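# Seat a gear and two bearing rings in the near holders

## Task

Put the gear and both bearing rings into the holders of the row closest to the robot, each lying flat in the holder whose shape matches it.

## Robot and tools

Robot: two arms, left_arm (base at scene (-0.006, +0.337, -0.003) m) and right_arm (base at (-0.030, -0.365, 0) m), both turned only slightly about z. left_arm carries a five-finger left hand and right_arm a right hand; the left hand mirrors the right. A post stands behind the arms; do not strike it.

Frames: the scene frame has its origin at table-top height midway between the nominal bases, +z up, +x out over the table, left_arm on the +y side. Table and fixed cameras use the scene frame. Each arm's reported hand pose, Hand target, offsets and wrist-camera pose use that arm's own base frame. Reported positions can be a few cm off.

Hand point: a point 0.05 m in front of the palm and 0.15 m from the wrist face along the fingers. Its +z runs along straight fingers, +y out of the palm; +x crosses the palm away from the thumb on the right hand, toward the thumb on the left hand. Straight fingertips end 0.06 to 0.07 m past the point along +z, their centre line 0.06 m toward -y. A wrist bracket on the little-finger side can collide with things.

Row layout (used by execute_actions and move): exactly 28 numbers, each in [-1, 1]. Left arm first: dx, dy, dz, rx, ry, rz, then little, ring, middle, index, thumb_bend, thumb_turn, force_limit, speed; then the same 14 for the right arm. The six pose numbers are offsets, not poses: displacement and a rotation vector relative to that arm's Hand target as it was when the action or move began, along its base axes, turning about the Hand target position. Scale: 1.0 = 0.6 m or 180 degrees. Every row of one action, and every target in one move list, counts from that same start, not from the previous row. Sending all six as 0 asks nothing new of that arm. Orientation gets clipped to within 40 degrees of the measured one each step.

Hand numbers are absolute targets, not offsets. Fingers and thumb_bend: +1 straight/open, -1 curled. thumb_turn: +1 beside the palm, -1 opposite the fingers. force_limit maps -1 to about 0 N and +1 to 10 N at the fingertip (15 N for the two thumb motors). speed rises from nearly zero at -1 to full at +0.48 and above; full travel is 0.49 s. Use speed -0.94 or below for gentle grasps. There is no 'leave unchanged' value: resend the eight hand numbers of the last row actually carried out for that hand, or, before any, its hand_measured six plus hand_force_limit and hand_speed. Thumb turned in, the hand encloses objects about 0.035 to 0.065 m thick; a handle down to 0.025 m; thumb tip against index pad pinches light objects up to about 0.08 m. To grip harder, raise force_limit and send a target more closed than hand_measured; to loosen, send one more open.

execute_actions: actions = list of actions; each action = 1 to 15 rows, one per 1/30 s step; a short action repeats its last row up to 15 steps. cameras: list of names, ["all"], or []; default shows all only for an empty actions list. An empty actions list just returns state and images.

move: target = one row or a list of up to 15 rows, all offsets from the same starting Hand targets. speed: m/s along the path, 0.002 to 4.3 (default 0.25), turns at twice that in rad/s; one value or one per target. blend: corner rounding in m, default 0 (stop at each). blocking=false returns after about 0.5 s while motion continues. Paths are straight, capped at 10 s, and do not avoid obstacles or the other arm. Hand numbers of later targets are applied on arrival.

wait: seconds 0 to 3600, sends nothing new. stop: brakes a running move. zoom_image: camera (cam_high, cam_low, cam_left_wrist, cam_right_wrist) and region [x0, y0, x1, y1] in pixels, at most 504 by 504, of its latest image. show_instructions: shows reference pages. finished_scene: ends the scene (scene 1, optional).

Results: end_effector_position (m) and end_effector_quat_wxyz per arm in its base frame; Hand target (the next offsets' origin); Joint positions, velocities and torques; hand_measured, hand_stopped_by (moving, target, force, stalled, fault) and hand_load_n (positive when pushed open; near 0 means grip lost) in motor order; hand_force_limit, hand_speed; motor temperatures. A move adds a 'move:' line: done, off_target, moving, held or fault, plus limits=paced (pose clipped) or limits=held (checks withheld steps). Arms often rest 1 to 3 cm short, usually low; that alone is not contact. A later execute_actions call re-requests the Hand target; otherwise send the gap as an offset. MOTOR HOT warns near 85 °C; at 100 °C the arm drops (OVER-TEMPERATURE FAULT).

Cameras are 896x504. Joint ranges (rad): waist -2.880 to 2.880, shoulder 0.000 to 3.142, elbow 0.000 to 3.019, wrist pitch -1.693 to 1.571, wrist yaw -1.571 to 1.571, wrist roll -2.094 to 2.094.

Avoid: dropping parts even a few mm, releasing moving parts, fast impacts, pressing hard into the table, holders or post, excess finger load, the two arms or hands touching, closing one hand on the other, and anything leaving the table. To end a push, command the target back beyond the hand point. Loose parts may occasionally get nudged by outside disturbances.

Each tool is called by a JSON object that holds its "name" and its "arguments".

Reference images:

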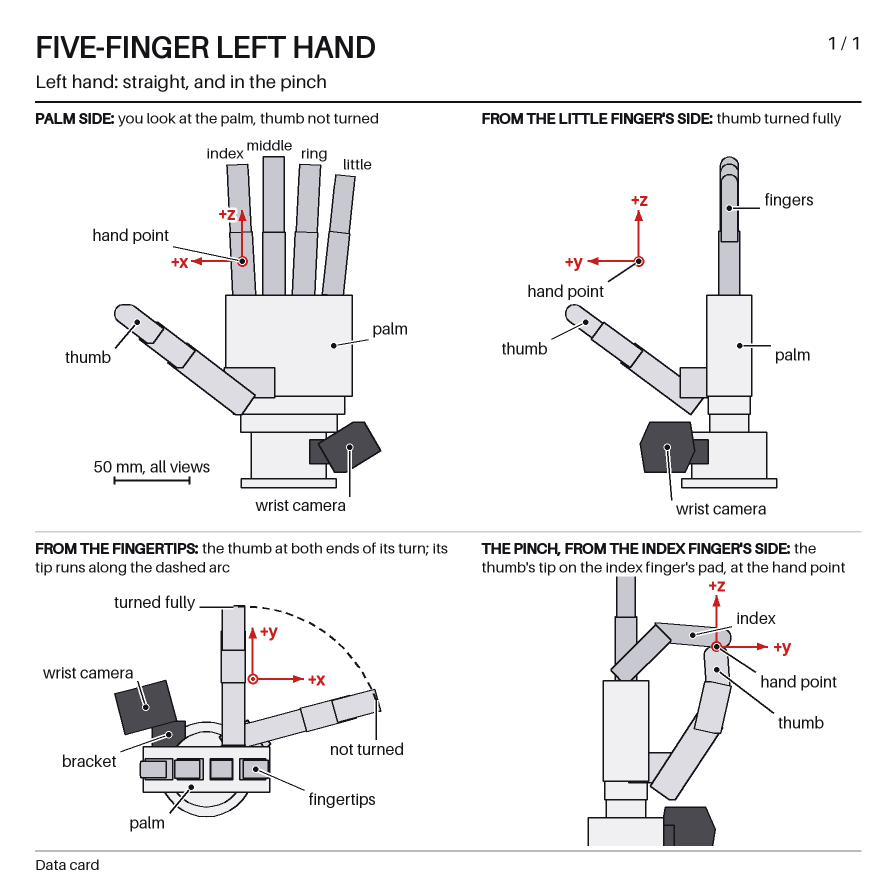

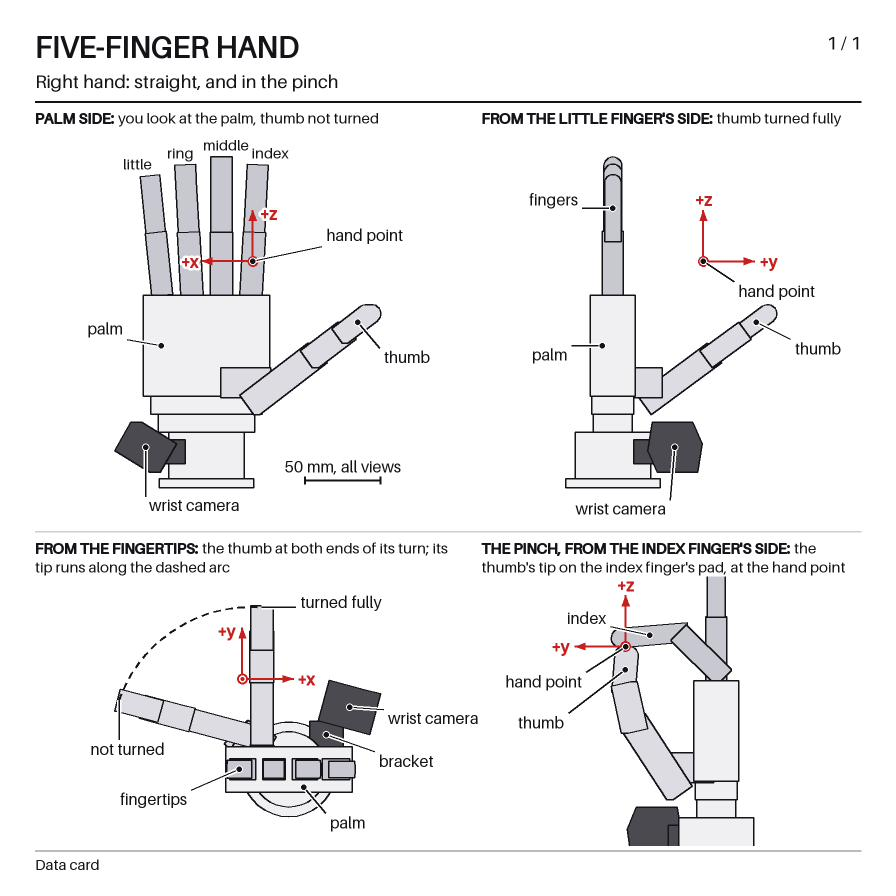

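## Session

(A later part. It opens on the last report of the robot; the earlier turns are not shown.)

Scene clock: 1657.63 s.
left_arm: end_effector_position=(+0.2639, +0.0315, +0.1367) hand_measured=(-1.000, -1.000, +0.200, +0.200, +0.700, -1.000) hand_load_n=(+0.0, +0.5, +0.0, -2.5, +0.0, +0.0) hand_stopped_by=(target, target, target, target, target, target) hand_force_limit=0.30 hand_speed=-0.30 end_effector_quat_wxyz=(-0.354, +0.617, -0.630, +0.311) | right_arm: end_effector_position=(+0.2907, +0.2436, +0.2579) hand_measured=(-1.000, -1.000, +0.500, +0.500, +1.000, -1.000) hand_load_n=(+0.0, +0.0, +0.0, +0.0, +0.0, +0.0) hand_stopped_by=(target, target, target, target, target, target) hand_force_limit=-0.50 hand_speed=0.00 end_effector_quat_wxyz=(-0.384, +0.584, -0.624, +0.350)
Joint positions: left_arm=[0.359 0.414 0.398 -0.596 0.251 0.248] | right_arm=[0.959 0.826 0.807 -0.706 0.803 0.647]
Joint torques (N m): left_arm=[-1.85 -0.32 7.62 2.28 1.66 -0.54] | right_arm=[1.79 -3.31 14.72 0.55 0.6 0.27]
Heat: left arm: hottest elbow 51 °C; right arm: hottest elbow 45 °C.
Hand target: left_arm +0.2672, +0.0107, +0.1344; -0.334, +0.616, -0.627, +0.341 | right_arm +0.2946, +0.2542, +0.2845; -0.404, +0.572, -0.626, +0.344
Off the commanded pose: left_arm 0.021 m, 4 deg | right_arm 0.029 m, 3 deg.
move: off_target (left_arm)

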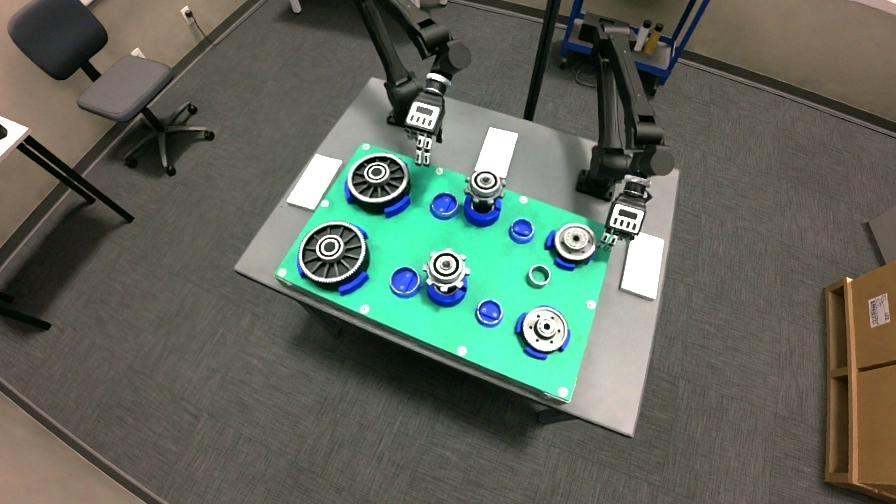

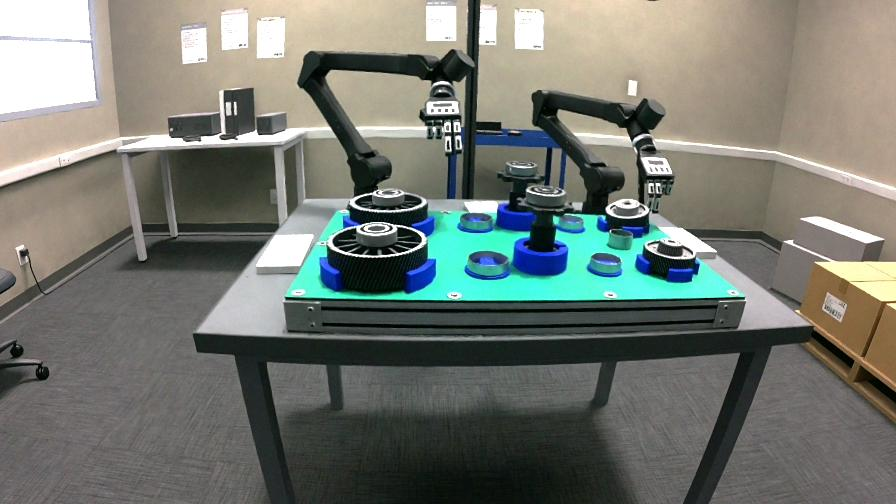

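{"name": "move", "arguments": {"target": [0.006,-0.018,0,0,0,0,-1,-1,0.2,0.2,0.7,-1,0.3,-0.3,0,0,0,0,0,0,-1,-1,0.5,0.5,1.0,-1,-0.5,0], "speed": 0.03, "cameras": ["cam_high","cam_low"]}}

{"name": "zoom_image", "arguments": {"camera": "cam_high", "region": [540, 205, 610, 275]}}

{"name": "zoom_image", "arguments": {"camera": "cam_low", "region": [595, 190, 675, 245]}}

Scene clock: 1660.07 s.
left_arm: end_effector_position=(+0.2646, +0.0296, +0.1368) hand_measured=(-1.000, -1.000, +0.200, +0.200, +0.700, -1.000) hand_load_n=(+0.0, +0.0, +0.0, -6.0, +0.0, +0.0) hand_stopped_by=(target, target, target, target, target, target) hand_force_limit=0.30 hand_speed=-0.30 end_effector_quat_wxyz=(-0.364, +0.618, -0.629, +0.298) | right_arm: end_effector_position=(+0.2907, +0.2436, +0.2579) hand_measured=(-1.000, -1.000, +0.500, +0.500, +1.000, -1.000) hand_load_n=(+0.0, +0.0, -0.5, +0.0, +0.0, +0.0) hand_stopped_by=(target, target, target, target, target, target) hand_force_limit=-0.50 hand_speed=0.00 end_effector_quat_wxyz=(-0.384, +0.584, -0.624, +0.350)
Joint positions: left_arm=[0.302 0.403 0.397 -0.595 0.175 0.228] | right_arm=[0.959 0.826 0.807 -0.706 0.803 0.647]
Joint torques (N m): left_arm=[-2.67 0.15 7.98 2.32 2.36 -0.71] | right_arm=[1.55 -3.37 14.8 0.7 0.62 0.3]
Heat: left arm: hottest elbow 50 °C; right arm: hottest elbow 45 °C.
Hand target: left_arm +0.2707, -0.0001, +0.1342; -0.334, +0.616, -0.627, +0.341 | right_arm +0.2946, +0.2542, +0.2845; -0.404, +0.572, -0.626, +0.344
Off the commanded pose: left_arm 0.030 m, 6 deg | right_arm 0.029 m, 3 deg.
move: off_target (left_arm)

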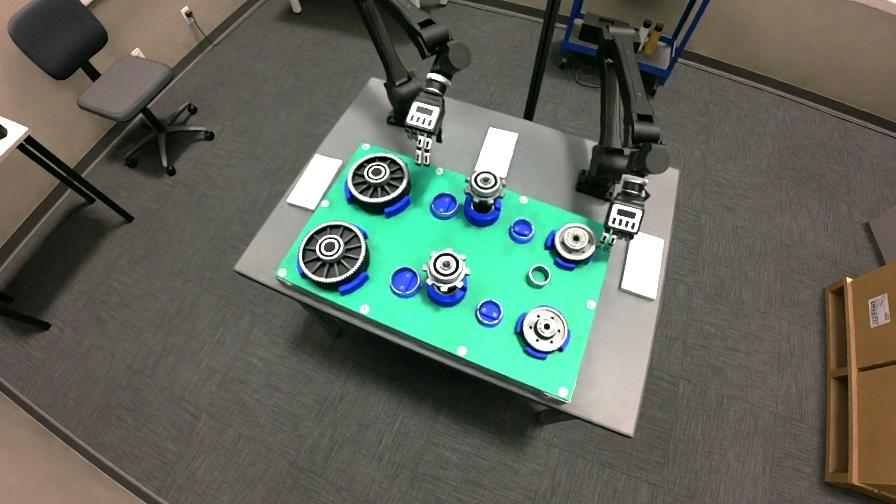

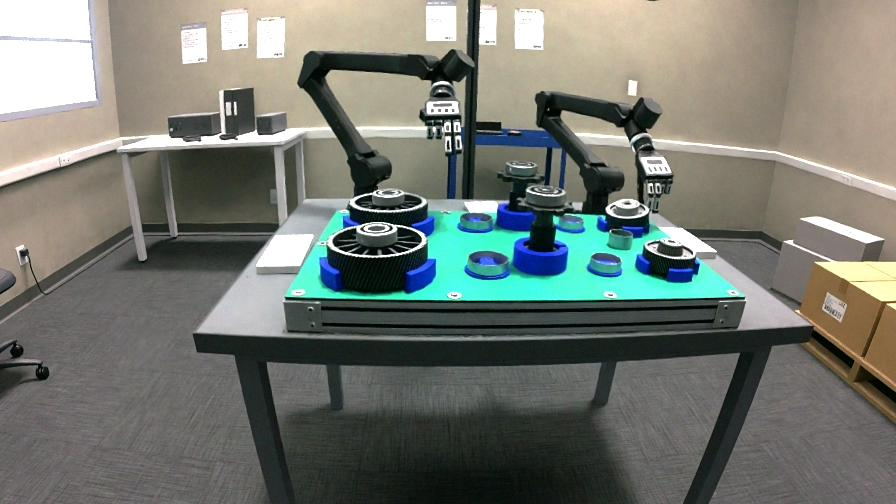

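Scaled by 7.200.

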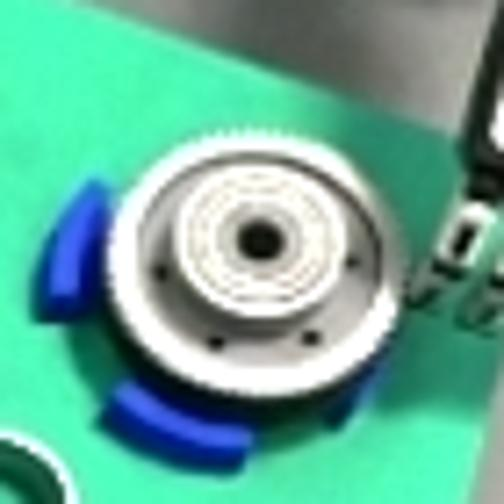

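Scaled by 6.300.

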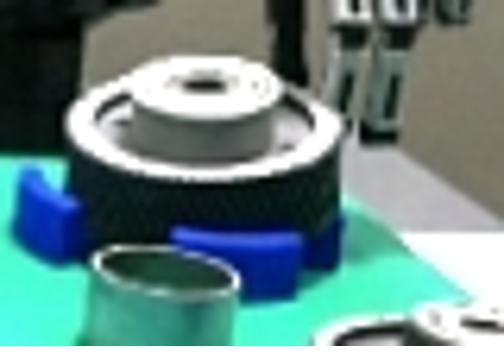

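{"name": "move", "arguments": {"target": [[-0.005,0.075,0,0,0,0,-1,-1,0.2,0.2,0.7,-1,0.3,-0.3,0,0,0,0,0,0,-1,-1,0.5,0.5,1.0,-1,-0.5,0],[-0.09,0.075,0,0,0,0,-1,-1,0.2,0.2,0.7,-1,0.3,-0.3,0,0,0,0,0,0,-1,-1,0.5,0.5,1.0,-1,-0.5,0],[-0.09,0.047,0,0,0,0,-1,-1,0.2,0.2,0.7,-1,0.3,-0.3,0,0,0,0,0,0,-1,-1,0.5,0.5,1.0,-1,-0.5,0]], "speed": 0.06, "cameras": ["cam_high","cam_low","cam_left_wrist"]}}

{"name": "zoom_image", "arguments": {"camera": "cam_high", "region": [540, 205, 610, 275]}}

Scene clock: 1690.00 s.
left_arm: end_effector_position=(+0.2189, +0.0317, +0.1390) hand_measured=(-1.000, -1.000, +0.200, +0.200, +0.700, -1.000) hand_load_n=(+0.0, +0.0, +0.0, +0.0, +0.0, +0.0) hand_stopped_by=(target, target, target, target, target, target) hand_force_limit=0.30 hand_speed=-0.30 end_effector_quat_wxyz=(-0.342, +0.610, -0.629, +0.339) | right_arm: end_effector_position=(+0.2907, +0.2436, +0.2579) hand_measured=(-1.000, -1.000, +0.500, +0.500, +1.000, -1.000) hand_load_n=(+0.0, +0.0, +0.0, +0.0, +0.5, +0.0) hand_stopped_by=(target, target, target, target, target, target) hand_force_limit=-0.50 hand_speed=0.00 end_effector_quat_wxyz=(-0.384, +0.584, -0.624, +0.350)
Joint positions: left_arm=[0.625 0.247 0.381 -0.802 0.526 0.396] | right_arm=[0.959 0.826 0.807 -0.706 0.803 0.647]
Joint torques (N m): left_arm=[0.21 1.2 8.23 0.98 0.17 -0.22] | right_arm=[2.2 -2.78 14.82 0.64 0.63 0.29]
Heat: left arm: hottest elbow 47 °C; right arm: hottest elbow 45 °C.
Hand target: left_arm +0.2168, +0.0281, +0.1343; -0.334, +0.615, -0.627, +0.341 | right_arm +0.2946, +0.2542, +0.2845; -0.404, +0.572, -0.626, +0.344
Off the commanded pose: left_arm 0.006 m, 1 deg | right_arm 0.029 m, 3 deg.
move: done
cam_left_wrist: T_world_to_cam=[[0.52017, -0.21391, 0.82684, -0.22732], [-0.54931, -0.8251, 0.13212, 0.1234], [0.65397, -0.52292, -0.5467, 0.06714]] pos_world=[0.14213, 0.0883, 0.20836]

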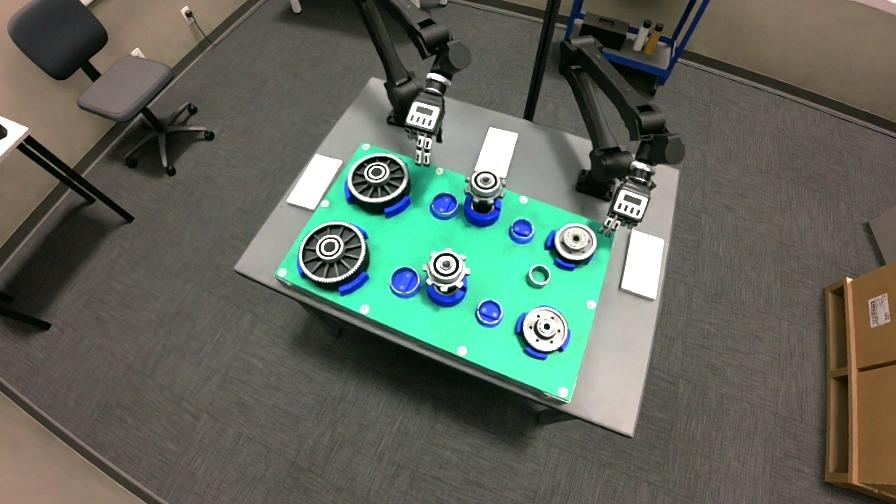

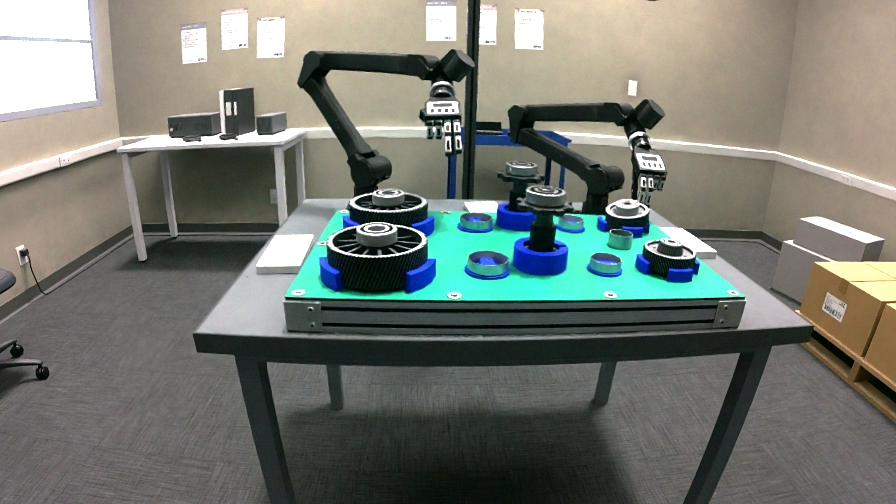

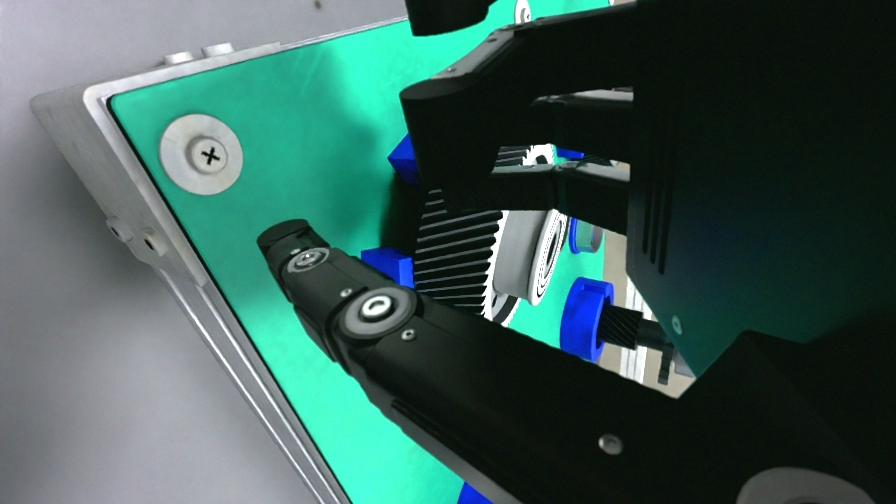

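Scaled by 7.200.

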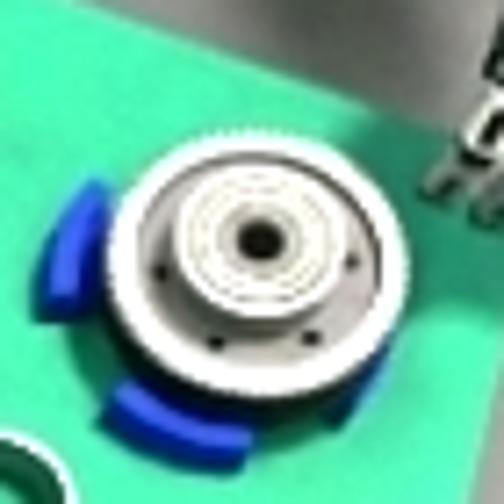

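{"name": "move", "arguments": {"target": [0.027,-0.025,0,0,0,0,-1,-1,0.2,0.2,0.7,-1,0.3,-0.3,0,0,0,0,0,0,-1,-1,0.5,0.5,1.0,-1,-0.5,0], "speed": 0.03, "cameras": ["cam_high","cam_low"]}}

{"name": "zoom_image", "arguments": {"camera": "cam_high", "region": [540, 205, 610, 275]}}

Scene clock: 1693.43 s.
left_arm: end_effector_position=(+0.2278, +0.0171, +0.1361) hand_measured=(-1.000, -1.000, +0.200, +0.200, +0.700, -1.000) hand_load_n=(+0.0, +0.0, +0.0, -5.0, +0.0, +0.0) hand_stopped_by=(target, target, target, target, target, target) hand_force_limit=0.30 hand_speed=-0.30 end_effector_quat_wxyz=(-0.339, +0.615, -0.631, +0.331) | right_arm: end_effector_position=(+0.2907, +0.2436, +0.2579) hand_measured=(-1.000, -1.000, +0.500, +0.500, +1.000, -1.000) hand_load_n=(+0.0, +0.0, +0.0, -0.5, +0.0, +0.0) hand_stopped_by=(target, target, target, target, target, target) hand_force_limit=-0.50 hand_speed=0.00 end_effector_quat_wxyz=(-0.384, +0.584, -0.624, +0.350)
Joint positions: left_arm=[0.443 0.247 0.375 -0.76 0.368 0.281] | right_arm=[0.959 0.826 0.807 -0.706 0.803 0.647]
Joint torques (N m): left_arm=[-0.21 2.9 8.12 2.4 0.43 -0.23] | right_arm=[2.61 -3.02 14.83 0.76 0.63 0.31]
Heat: left arm: hottest elbow 47 °C; right arm: hottest elbow 45 °C.
Hand target: left_arm +0.2330, +0.0131, +0.1344; -0.334, +0.615, -0.627, +0.341 | right_arm +0.2946, +0.2542, +0.2845; -0.404, +0.572, -0.626, +0.344
Off the commanded pose: left_arm 0.007 m, 1 deg | right_arm 0.029 m, 3 deg.
move: done

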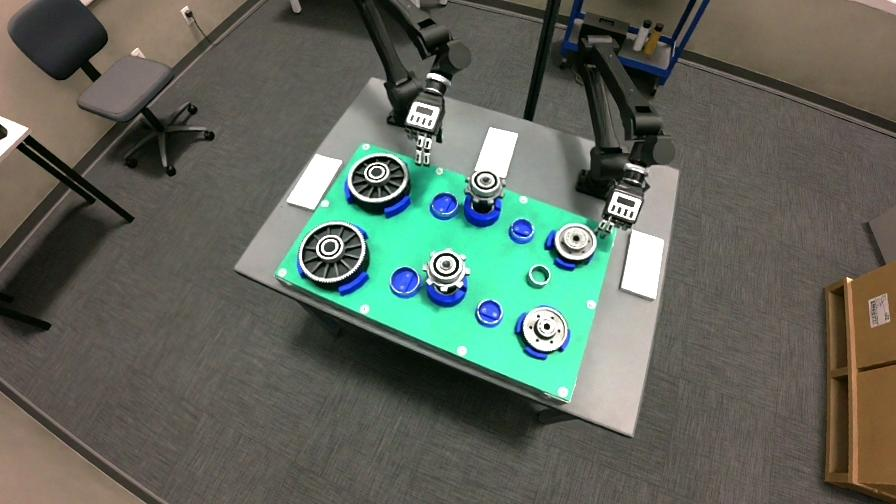

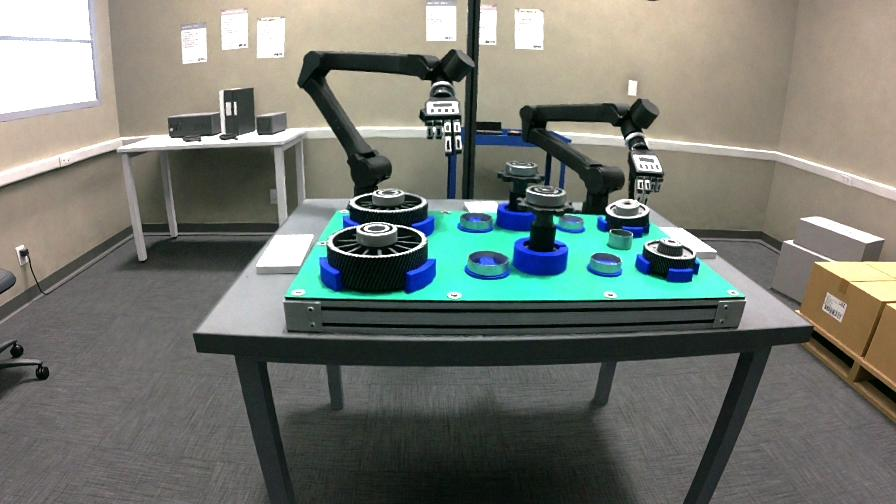

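Scaled by 7.200.

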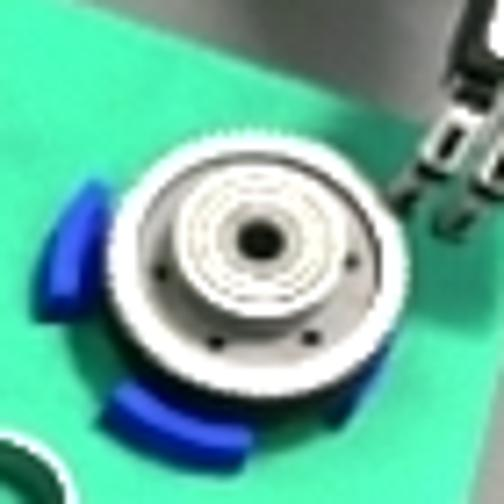

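{"name": "move", "arguments": {"target": [0.008,-0.022,0,0,0,0,-1,-1,0.2,0.2,0.7,-1,0.3,-0.3,0,0,0,0,0,0,-1,-1,0.5,0.5,1.0,-1,-0.5,0], "speed": 0.03, "cameras": ["cam_high","cam_low"]}}

{"name": "zoom_image", "arguments": {"camera": "cam_high", "region": [540, 205, 610, 275]}}

Scene clock: 1695.50 s.
left_arm: end_effector_position=(+0.2291, +0.0146, +0.1360) hand_measured=(-1.000, -1.000, +0.200, +0.198, +0.700, -1.000) hand_load_n=(+0.5, +0.0, +0.0, -15.0, +0.0, +0.0) hand_stopped_by=(target, target, target, target, target, target) hand_force_limit=0.30 hand_speed=-0.30 end_effector_quat_wxyz=(-0.350, +0.616, -0.631, +0.315) | right_arm: end_effector_position=(+0.2907, +0.2436, +0.2579) hand_measured=(-1.000, -1.000, +0.500, +0.500, +1.000, -1.000) hand_load_n=(+0.0, +0.0, +0.0, +0.0, +0.0, +0.0) hand_stopped_by=(target, target, target, target, target, target) hand_force_limit=-0.50 hand_speed=0.00 end_effector_quat_wxyz=(-0.384, +0.584, -0.624, +0.350)
Joint positions: left_arm=[0.347 0.232 0.375 -0.755 0.253 0.239] | right_arm=[0.959 0.826 0.807 -0.706 0.803 0.647]
Joint torques (N m): left_arm=[-1.79 3.02 8.02 3.02 1.29 -0.53] | right_arm=[1.73 -2.55 14.76 0.7 0.61 0.32]
Heat: left arm: hottest elbow 47 °C; right arm: hottest elbow 45 °C.
Hand target: left_arm +0.2378, -0.0001, +0.1344; -0.334, +0.615, -0.627, +0.341 | right_arm +0.2946, +0.2542, +0.2845; -0.404, +0.572, -0.626, +0.344
Off the commanded pose: left_arm 0.017 m, 4 deg | right_arm 0.029 m, 3 deg.
move: off_target (left_arm)

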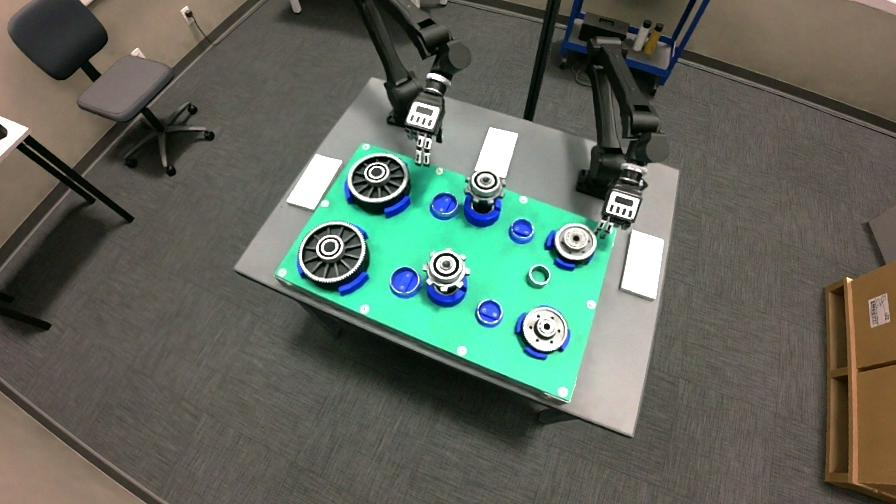

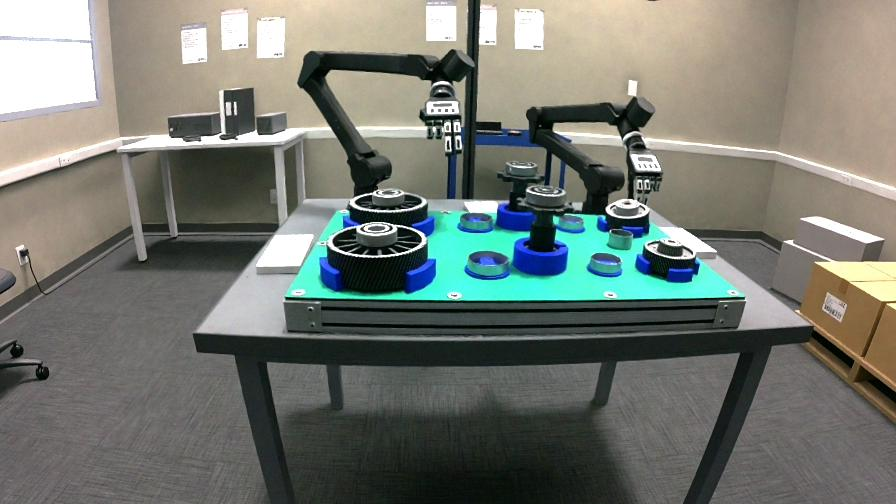

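Scaled by 7.200.

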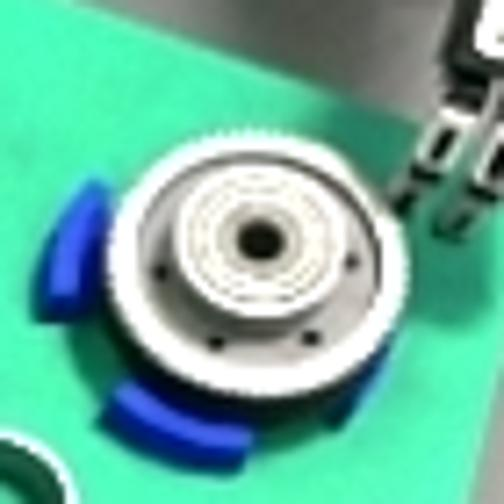

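{"name": "move", "arguments": {"target": [[-0.03,0.04,0,0,0,0,-1,-1,0.2,0.2,0.7,-1,0.3,-0.3,0,0,0,0,0,0,-1,-1,0.5,0.5,1.0,-1,-0.5,0],[-0.03,0.06,0.13,0,0,0,-1,-1,0.2,0.2,1,1,0.3,-0.1,0,0,0,0,0,0,-1,-1,0.5,0.5,1.0,-1,-0.5,0],[0.155,0.07,0.13,0,0,0,-1,-1,0.2,0.2,1,1,0.3,-0.1,0,0,0,0,0,0,-1,-1,0.5,0.5,1.0,-1,-0.5,0],[0.155,0.07,0.03,0,0,0,-1,-1,0.2,0.2,1,1,0.3,-0.1,0,0,0,0,0,0,-1,-1,0.5,0.5,1.0,-1,-0.5,0]], "speed": 0.08, "cameras": ["cam_high","cam_low","cam_left_wrist"]}}

{"name": "zoom_image", "arguments": {"camera": "cam_high", "region": [550, 205, 620, 275]}}

{"name": "zoom_image", "arguments": {"camera": "cam_low", "region": [595, 180, 675, 245]}}

Scene clock: 1714.50 s.
left_arm: end_effector_position=(+0.3268, +0.0444, +0.1518) hand_measured=(-1.000, -1.000, +0.200, +0.200, +1.000, +1.000) hand_load_n=(-0.5, +0.0, +0.0, +0.0, +0.0, +0.0) hand_stopped_by=(target, target, target, target, target, target) hand_force_limit=0.30 hand_speed=-0.10 end_effector_quat_wxyz=(-0.332, +0.618, -0.629, +0.335) | right_arm: end_effector_position=(+0.2907, +0.2436, +0.2579) hand_measured=(-1.000, -1.000, +0.500, +0.500, +1.000, -1.000) hand_load_n=(+0.0, +0.0, +0.0, +0.0, +0.0, +0.0) hand_stopped_by=(target, target, target, target, target, target) hand_force_limit=-0.50 hand_speed=0.00 end_effector_quat_wxyz=(-0.384, +0.584, -0.624, +0.350)
Joint positions: left_arm=[0.371 0.711 0.511 -0.424 0.319 0.226] | right_arm=[0.959 0.826 0.807 -0.706 0.803 0.647]
Joint torques (N m): left_arm=[-0.26 -2.61 8.43 2.25 0.11 -0.12] | right_arm=[1.44 -2.78 14.74 0.5 0.65 0.3]
Heat: left arm: hottest elbow 46 °C; right arm: hottest elbow 45 °C.
Hand target: left_arm +0.3308, +0.0419, +0.1522; -0.334, +0.615, -0.627, +0.341 | right_arm +0.2946, +0.2542, +0.2845; -0.404, +0.572, -0.626, +0.344
Off the commanded pose: left_arm 0.005 m, 1 deg | right_arm 0.029 m, 3 deg.
move: done; target 2's new numbers were sent with left_arm's hand 0.032 m and 3 deg from that target
cam_left_wrist: T_world_to_cam=[[0.54061, -0.20119, 0.81686, -0.29706], [-0.54277, -0.82528, 0.15595, 0.18565], [0.64277, -0.52768, -0.55535, 0.01534]] pos_world=[0.25149, 0.10154, 0.22223]

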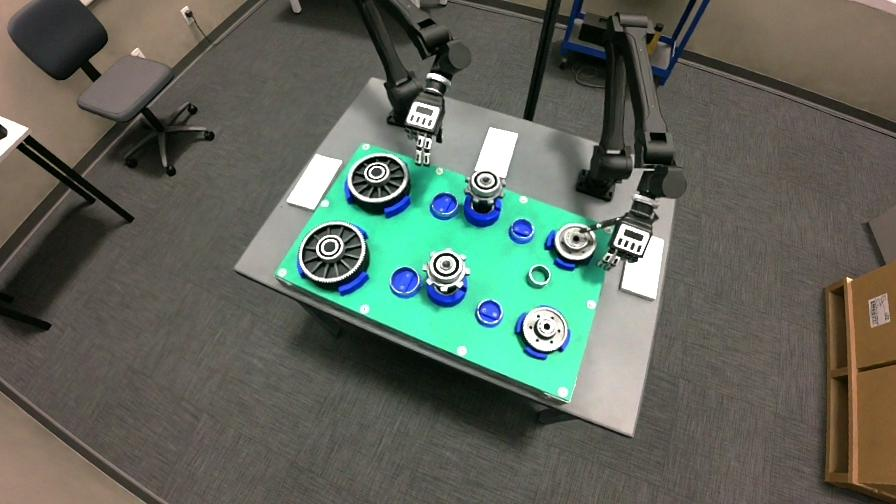

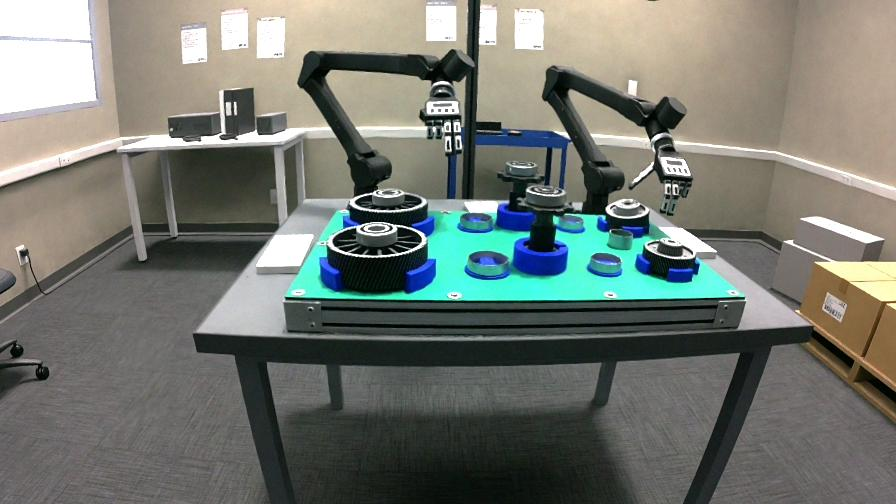

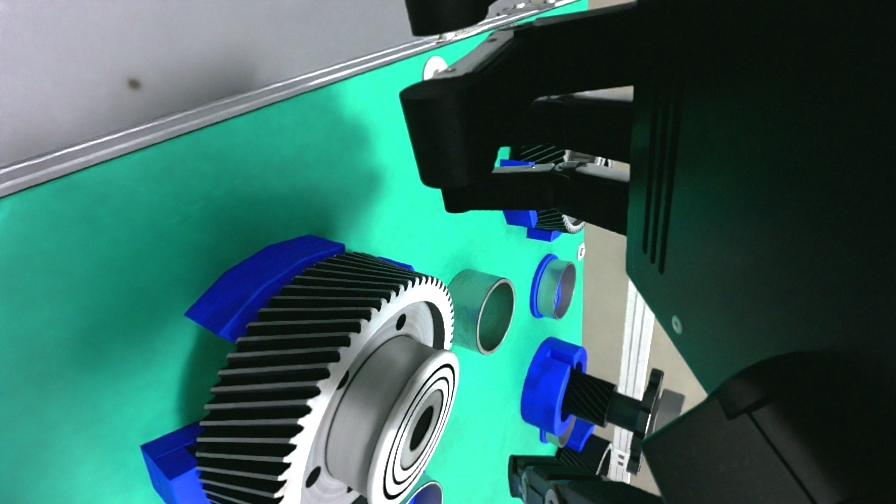

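Scaled by 7.200.

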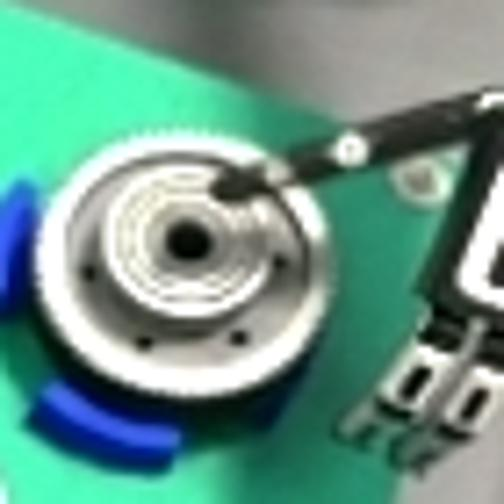

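Scaled by 6.300.

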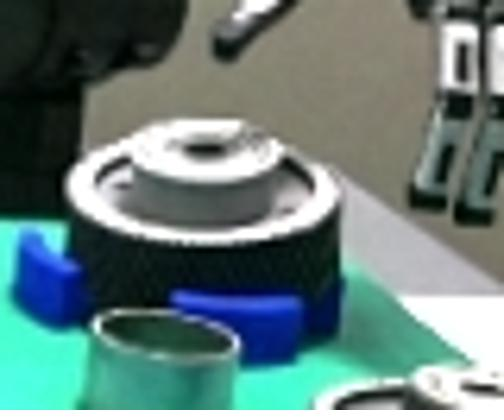

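{"name": "zoom_image", "arguments": {"camera": "cam_left_wrist", "region": [130, 220, 470, 504]}}

{"name": "zoom_image", "arguments": {"camera": "cam_left_wrist", "region": [130, 400, 250, 504]}}

{"name": "zoom_image", "arguments": {"camera": "cam_left_wrist", "region": [180, 225, 420, 345]}}

Scaled by 1.482.

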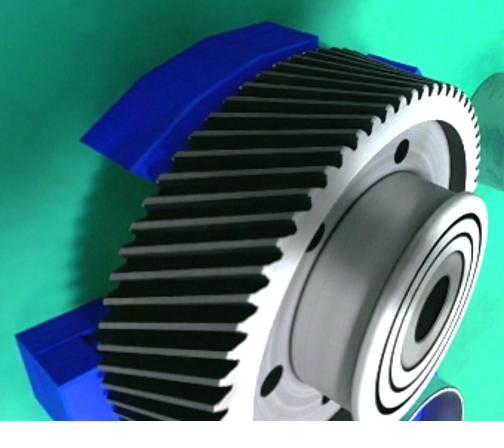

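Scaled by 4.200.

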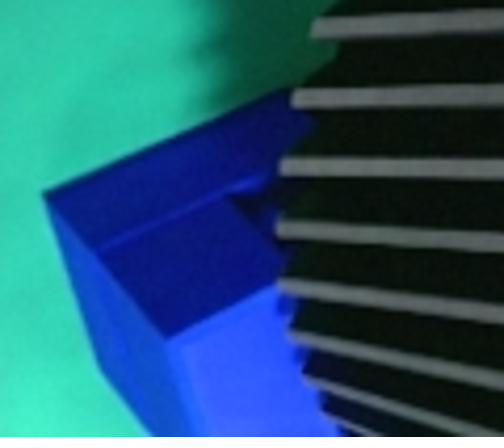

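Scaled by 2.100.

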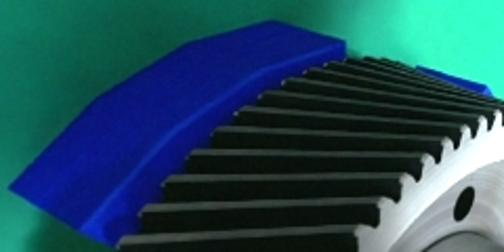

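{"name": "zoom_image", "arguments": {"camera": "cam_left_wrist", "region": [310, 320, 470, 504]}}

Scaled by 2.739.

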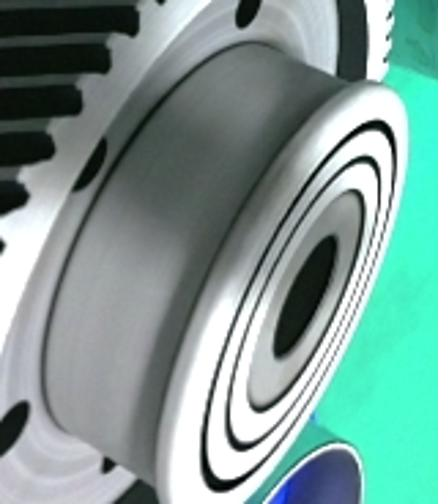

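{"name": "zoom_image", "arguments": {"camera": "cam_left_wrist", "region": [175, 285, 255, 365]}}

{"name": "zoom_image", "arguments": {"camera": "cam_left_wrist", "region": [130, 410, 210, 490]}}

{"name": "zoom_image", "arguments": {"camera": "cam_left_wrist", "region": [500, 310, 600, 380]}}

Scaled by 6.300.

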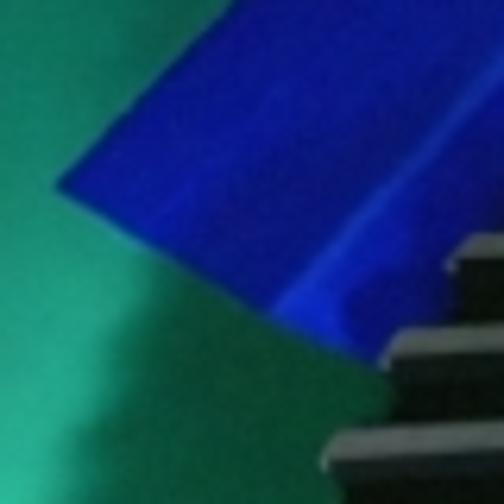

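Scaled by 6.300.

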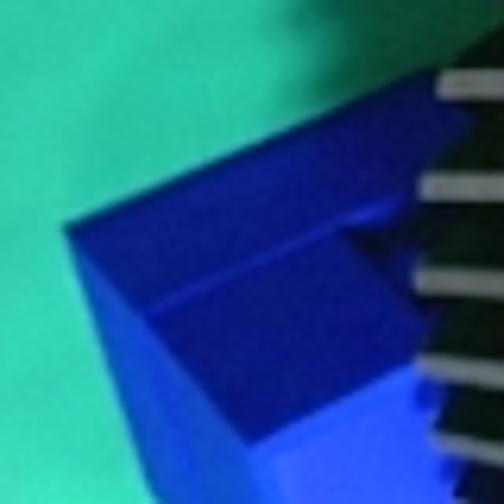

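Scaled by 5.040.

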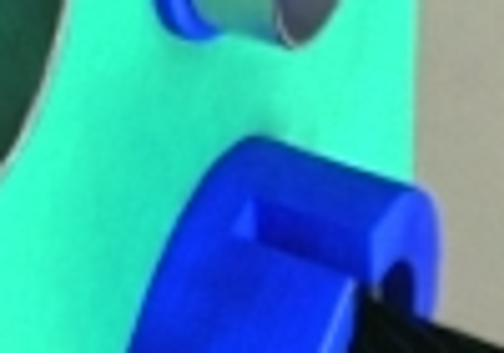

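{"name": "zoom_image", "arguments": {"camera": "cam_low", "region": [640, 245, 680, 290]}}

{"name": "zoom_image", "arguments": {"camera": "cam_low", "region": [592, 205, 632, 245]}}

Scaled by 11.200.

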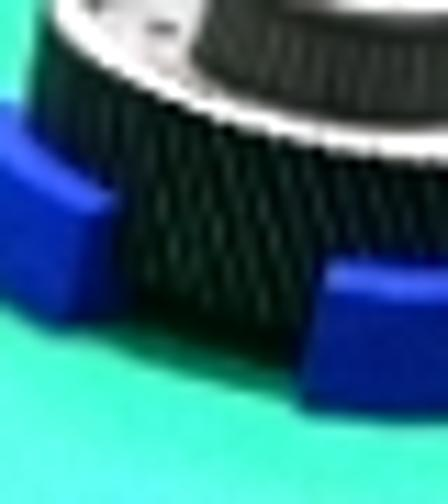

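Scaled by 12.600.

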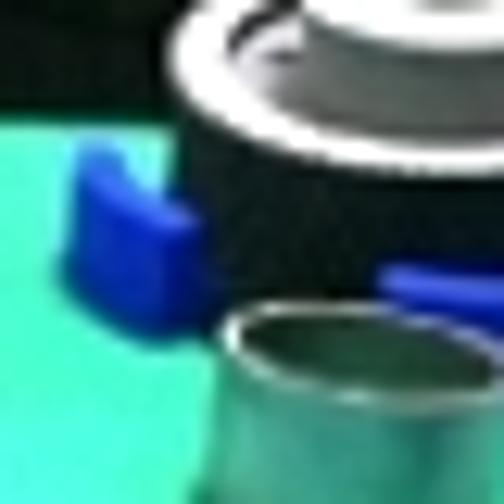

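{"name": "move", "arguments": {"target": [[0,0.0,0.09,0,0,0,-1,-1,0.2,0.2,1,1,0.3,-0.1,0,0,0,0,0,0,-1,-1,0.5,0.5,1.0,-1,-0.5,0],[-0.19,-0.02,0.07,0,0,0,-1,-1,0.2,0.2,1,1,0.3,-0.1,0,0,0,0,0,0,-1,-1,0.5,0.5,1.0,-1,-0.5,0]], "speed": 0.12, "cameras": ["cam_left_wrist"]}}

{"name": "zoom_image", "arguments": {"camera": "cam_left_wrist", "region": [200, 0, 700, 500]}}

Scene clock: 1768.77 s.
left_arm: end_effector_position=(+0.2193, +0.0292, +0.1995) hand_measured=(-1.000, -1.000, +0.200, +0.200, +1.000, +1.000) hand_load_n=(+0.0, +0.0, +0.0, +0.0, +0.0, +0.0) hand_stopped_by=(target, target, target, target, target, target) hand_force_limit=0.30 hand_speed=-0.10 end_effector_quat_wxyz=(-0.339, +0.613, -0.625, +0.344) | right_arm: end_effector_position=(+0.2907, +0.2436, +0.2579) hand_measured=(-1.000, -1.000, +0.500, +0.500, +1.000, -1.000) hand_load_n=(+0.0, +0.0, +0.0, +0.0, +0.0, +0.0) hand_stopped_by=(target, target, target, target, target, target) hand_force_limit=-0.50 hand_speed=0.00 end_effector_quat_wxyz=(-0.384, +0.584, -0.624, +0.350)
Joint positions: left_arm=[0.622 0.295 0.544 -0.915 0.529 0.379] | right_arm=[0.959 0.826 0.807 -0.706 0.803 0.647]
Joint torques (N m): left_arm=[1.14 1.73 8.09 1.02 0.33 0.03] | right_arm=[1.79 -2.67 14.68 0.77 0.62 0.29]
Motor temperatures (°C): left_arm=[25 25 44 24 24 24] | right_arm=[24 22 45 24 24 22]
Heat: left arm: hottest elbow 44 °C; right arm: hottest elbow 45 °C.
Hand target: left_arm +0.2168, +0.0299, +0.1943; -0.334, +0.615, -0.627, +0.341 | right_arm +0.2946, +0.2542, +0.2845; -0.404, +0.572, -0.626, +0.344
Off the commanded pose: left_arm 0.006 m, 1 deg | right_arm 0.029 m, 3 deg.
move: done
cam_left_wrist: T_world_to_cam=[[0.51896, -0.19982, 0.83112, -0.27905], [-0.54751, -0.82438, 0.14367, 0.11075], [0.65644, -0.5296, -0.53722, 0.09632]] pos_world=[0.14222, 0.08655, 0.26776]

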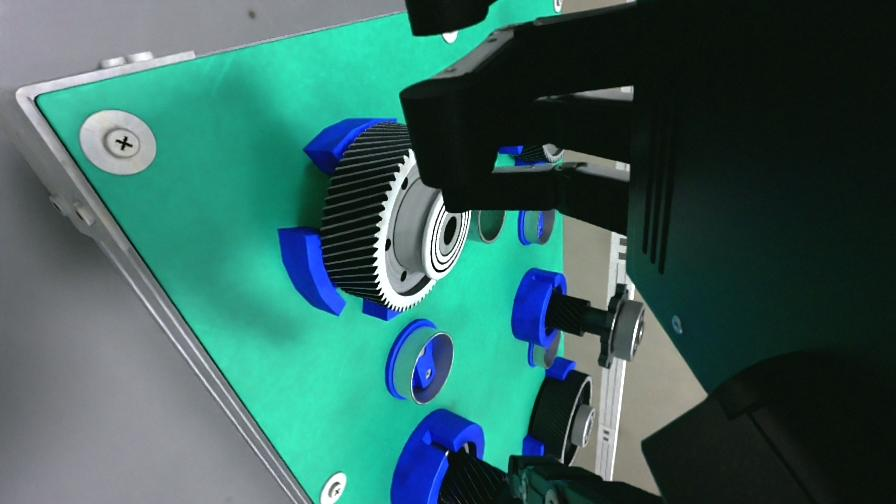

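Scaled by 1.008.

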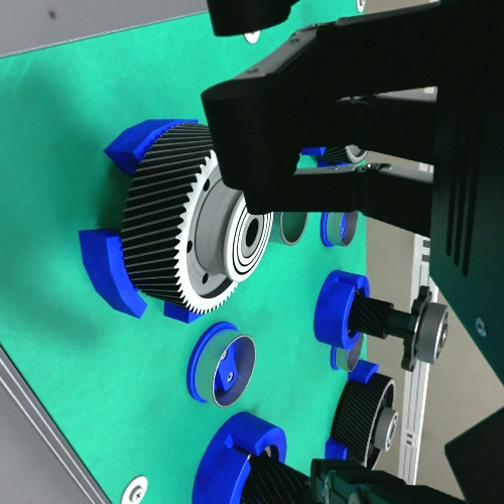

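{"name": "zoom_image", "arguments": {"camera": "cam_left_wrist", "region": [270, 110, 480, 330]}}

{"name": "zoom_image", "arguments": {"camera": "cam_left_wrist", "region": [270, 220, 370, 320]}}

{"name": "zoom_image", "arguments": {"camera": "cam_left_wrist", "region": [340, 270, 440, 330]}}

{"name": "zoom_image", "arguments": {"camera": "cam_left_wrist", "region": [300, 110, 400, 190]}}

Scaled by 2.291.

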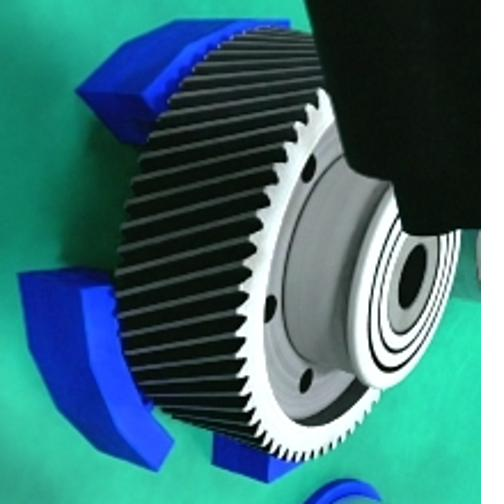

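Scaled by 5.040.

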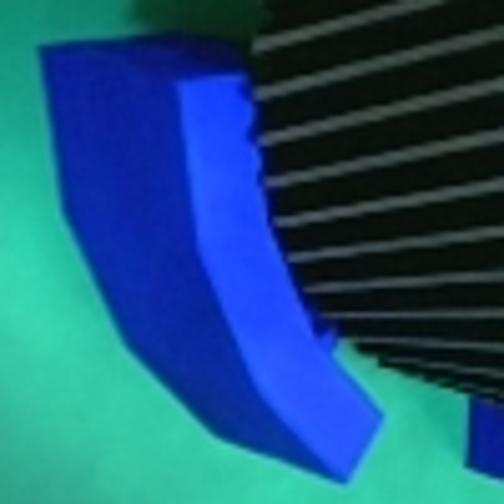

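Scaled by 5.040.

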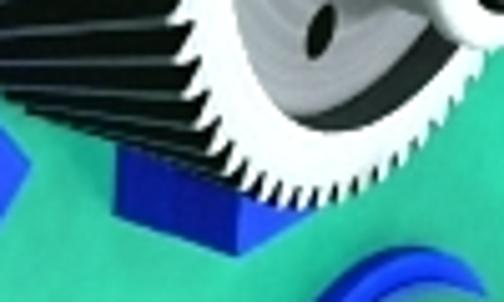

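Scaled by 5.040.

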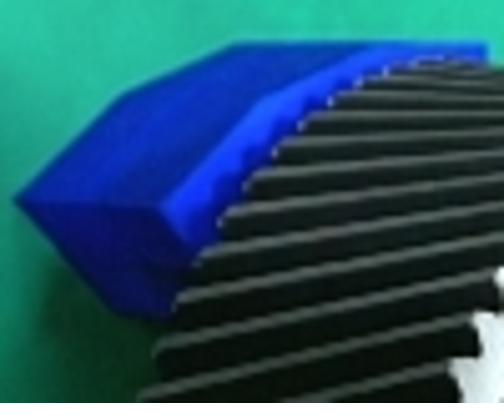

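{"name": "zoom_image", "arguments": {"camera": "cam_left_wrist", "region": [350, 290, 420, 330]}}

{"name": "zoom_image", "arguments": {"camera": "cam_left_wrist", "region": [315, 270, 365, 320]}}

Scaled by 7.200.

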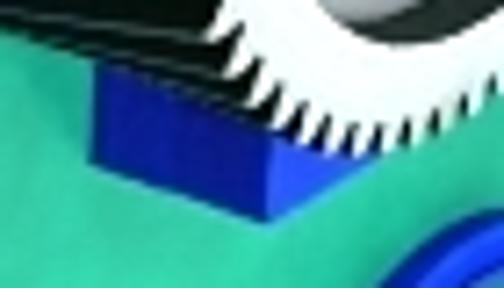

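Scaled by 10.080.

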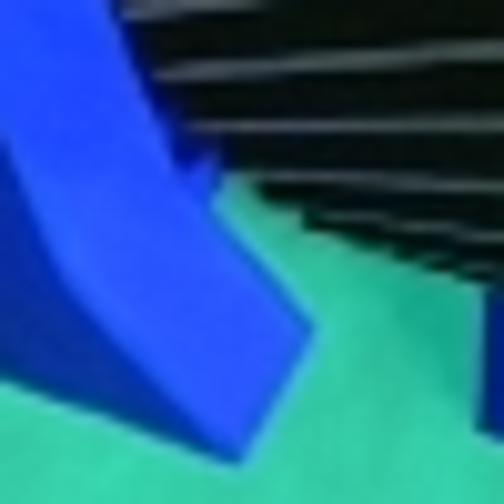

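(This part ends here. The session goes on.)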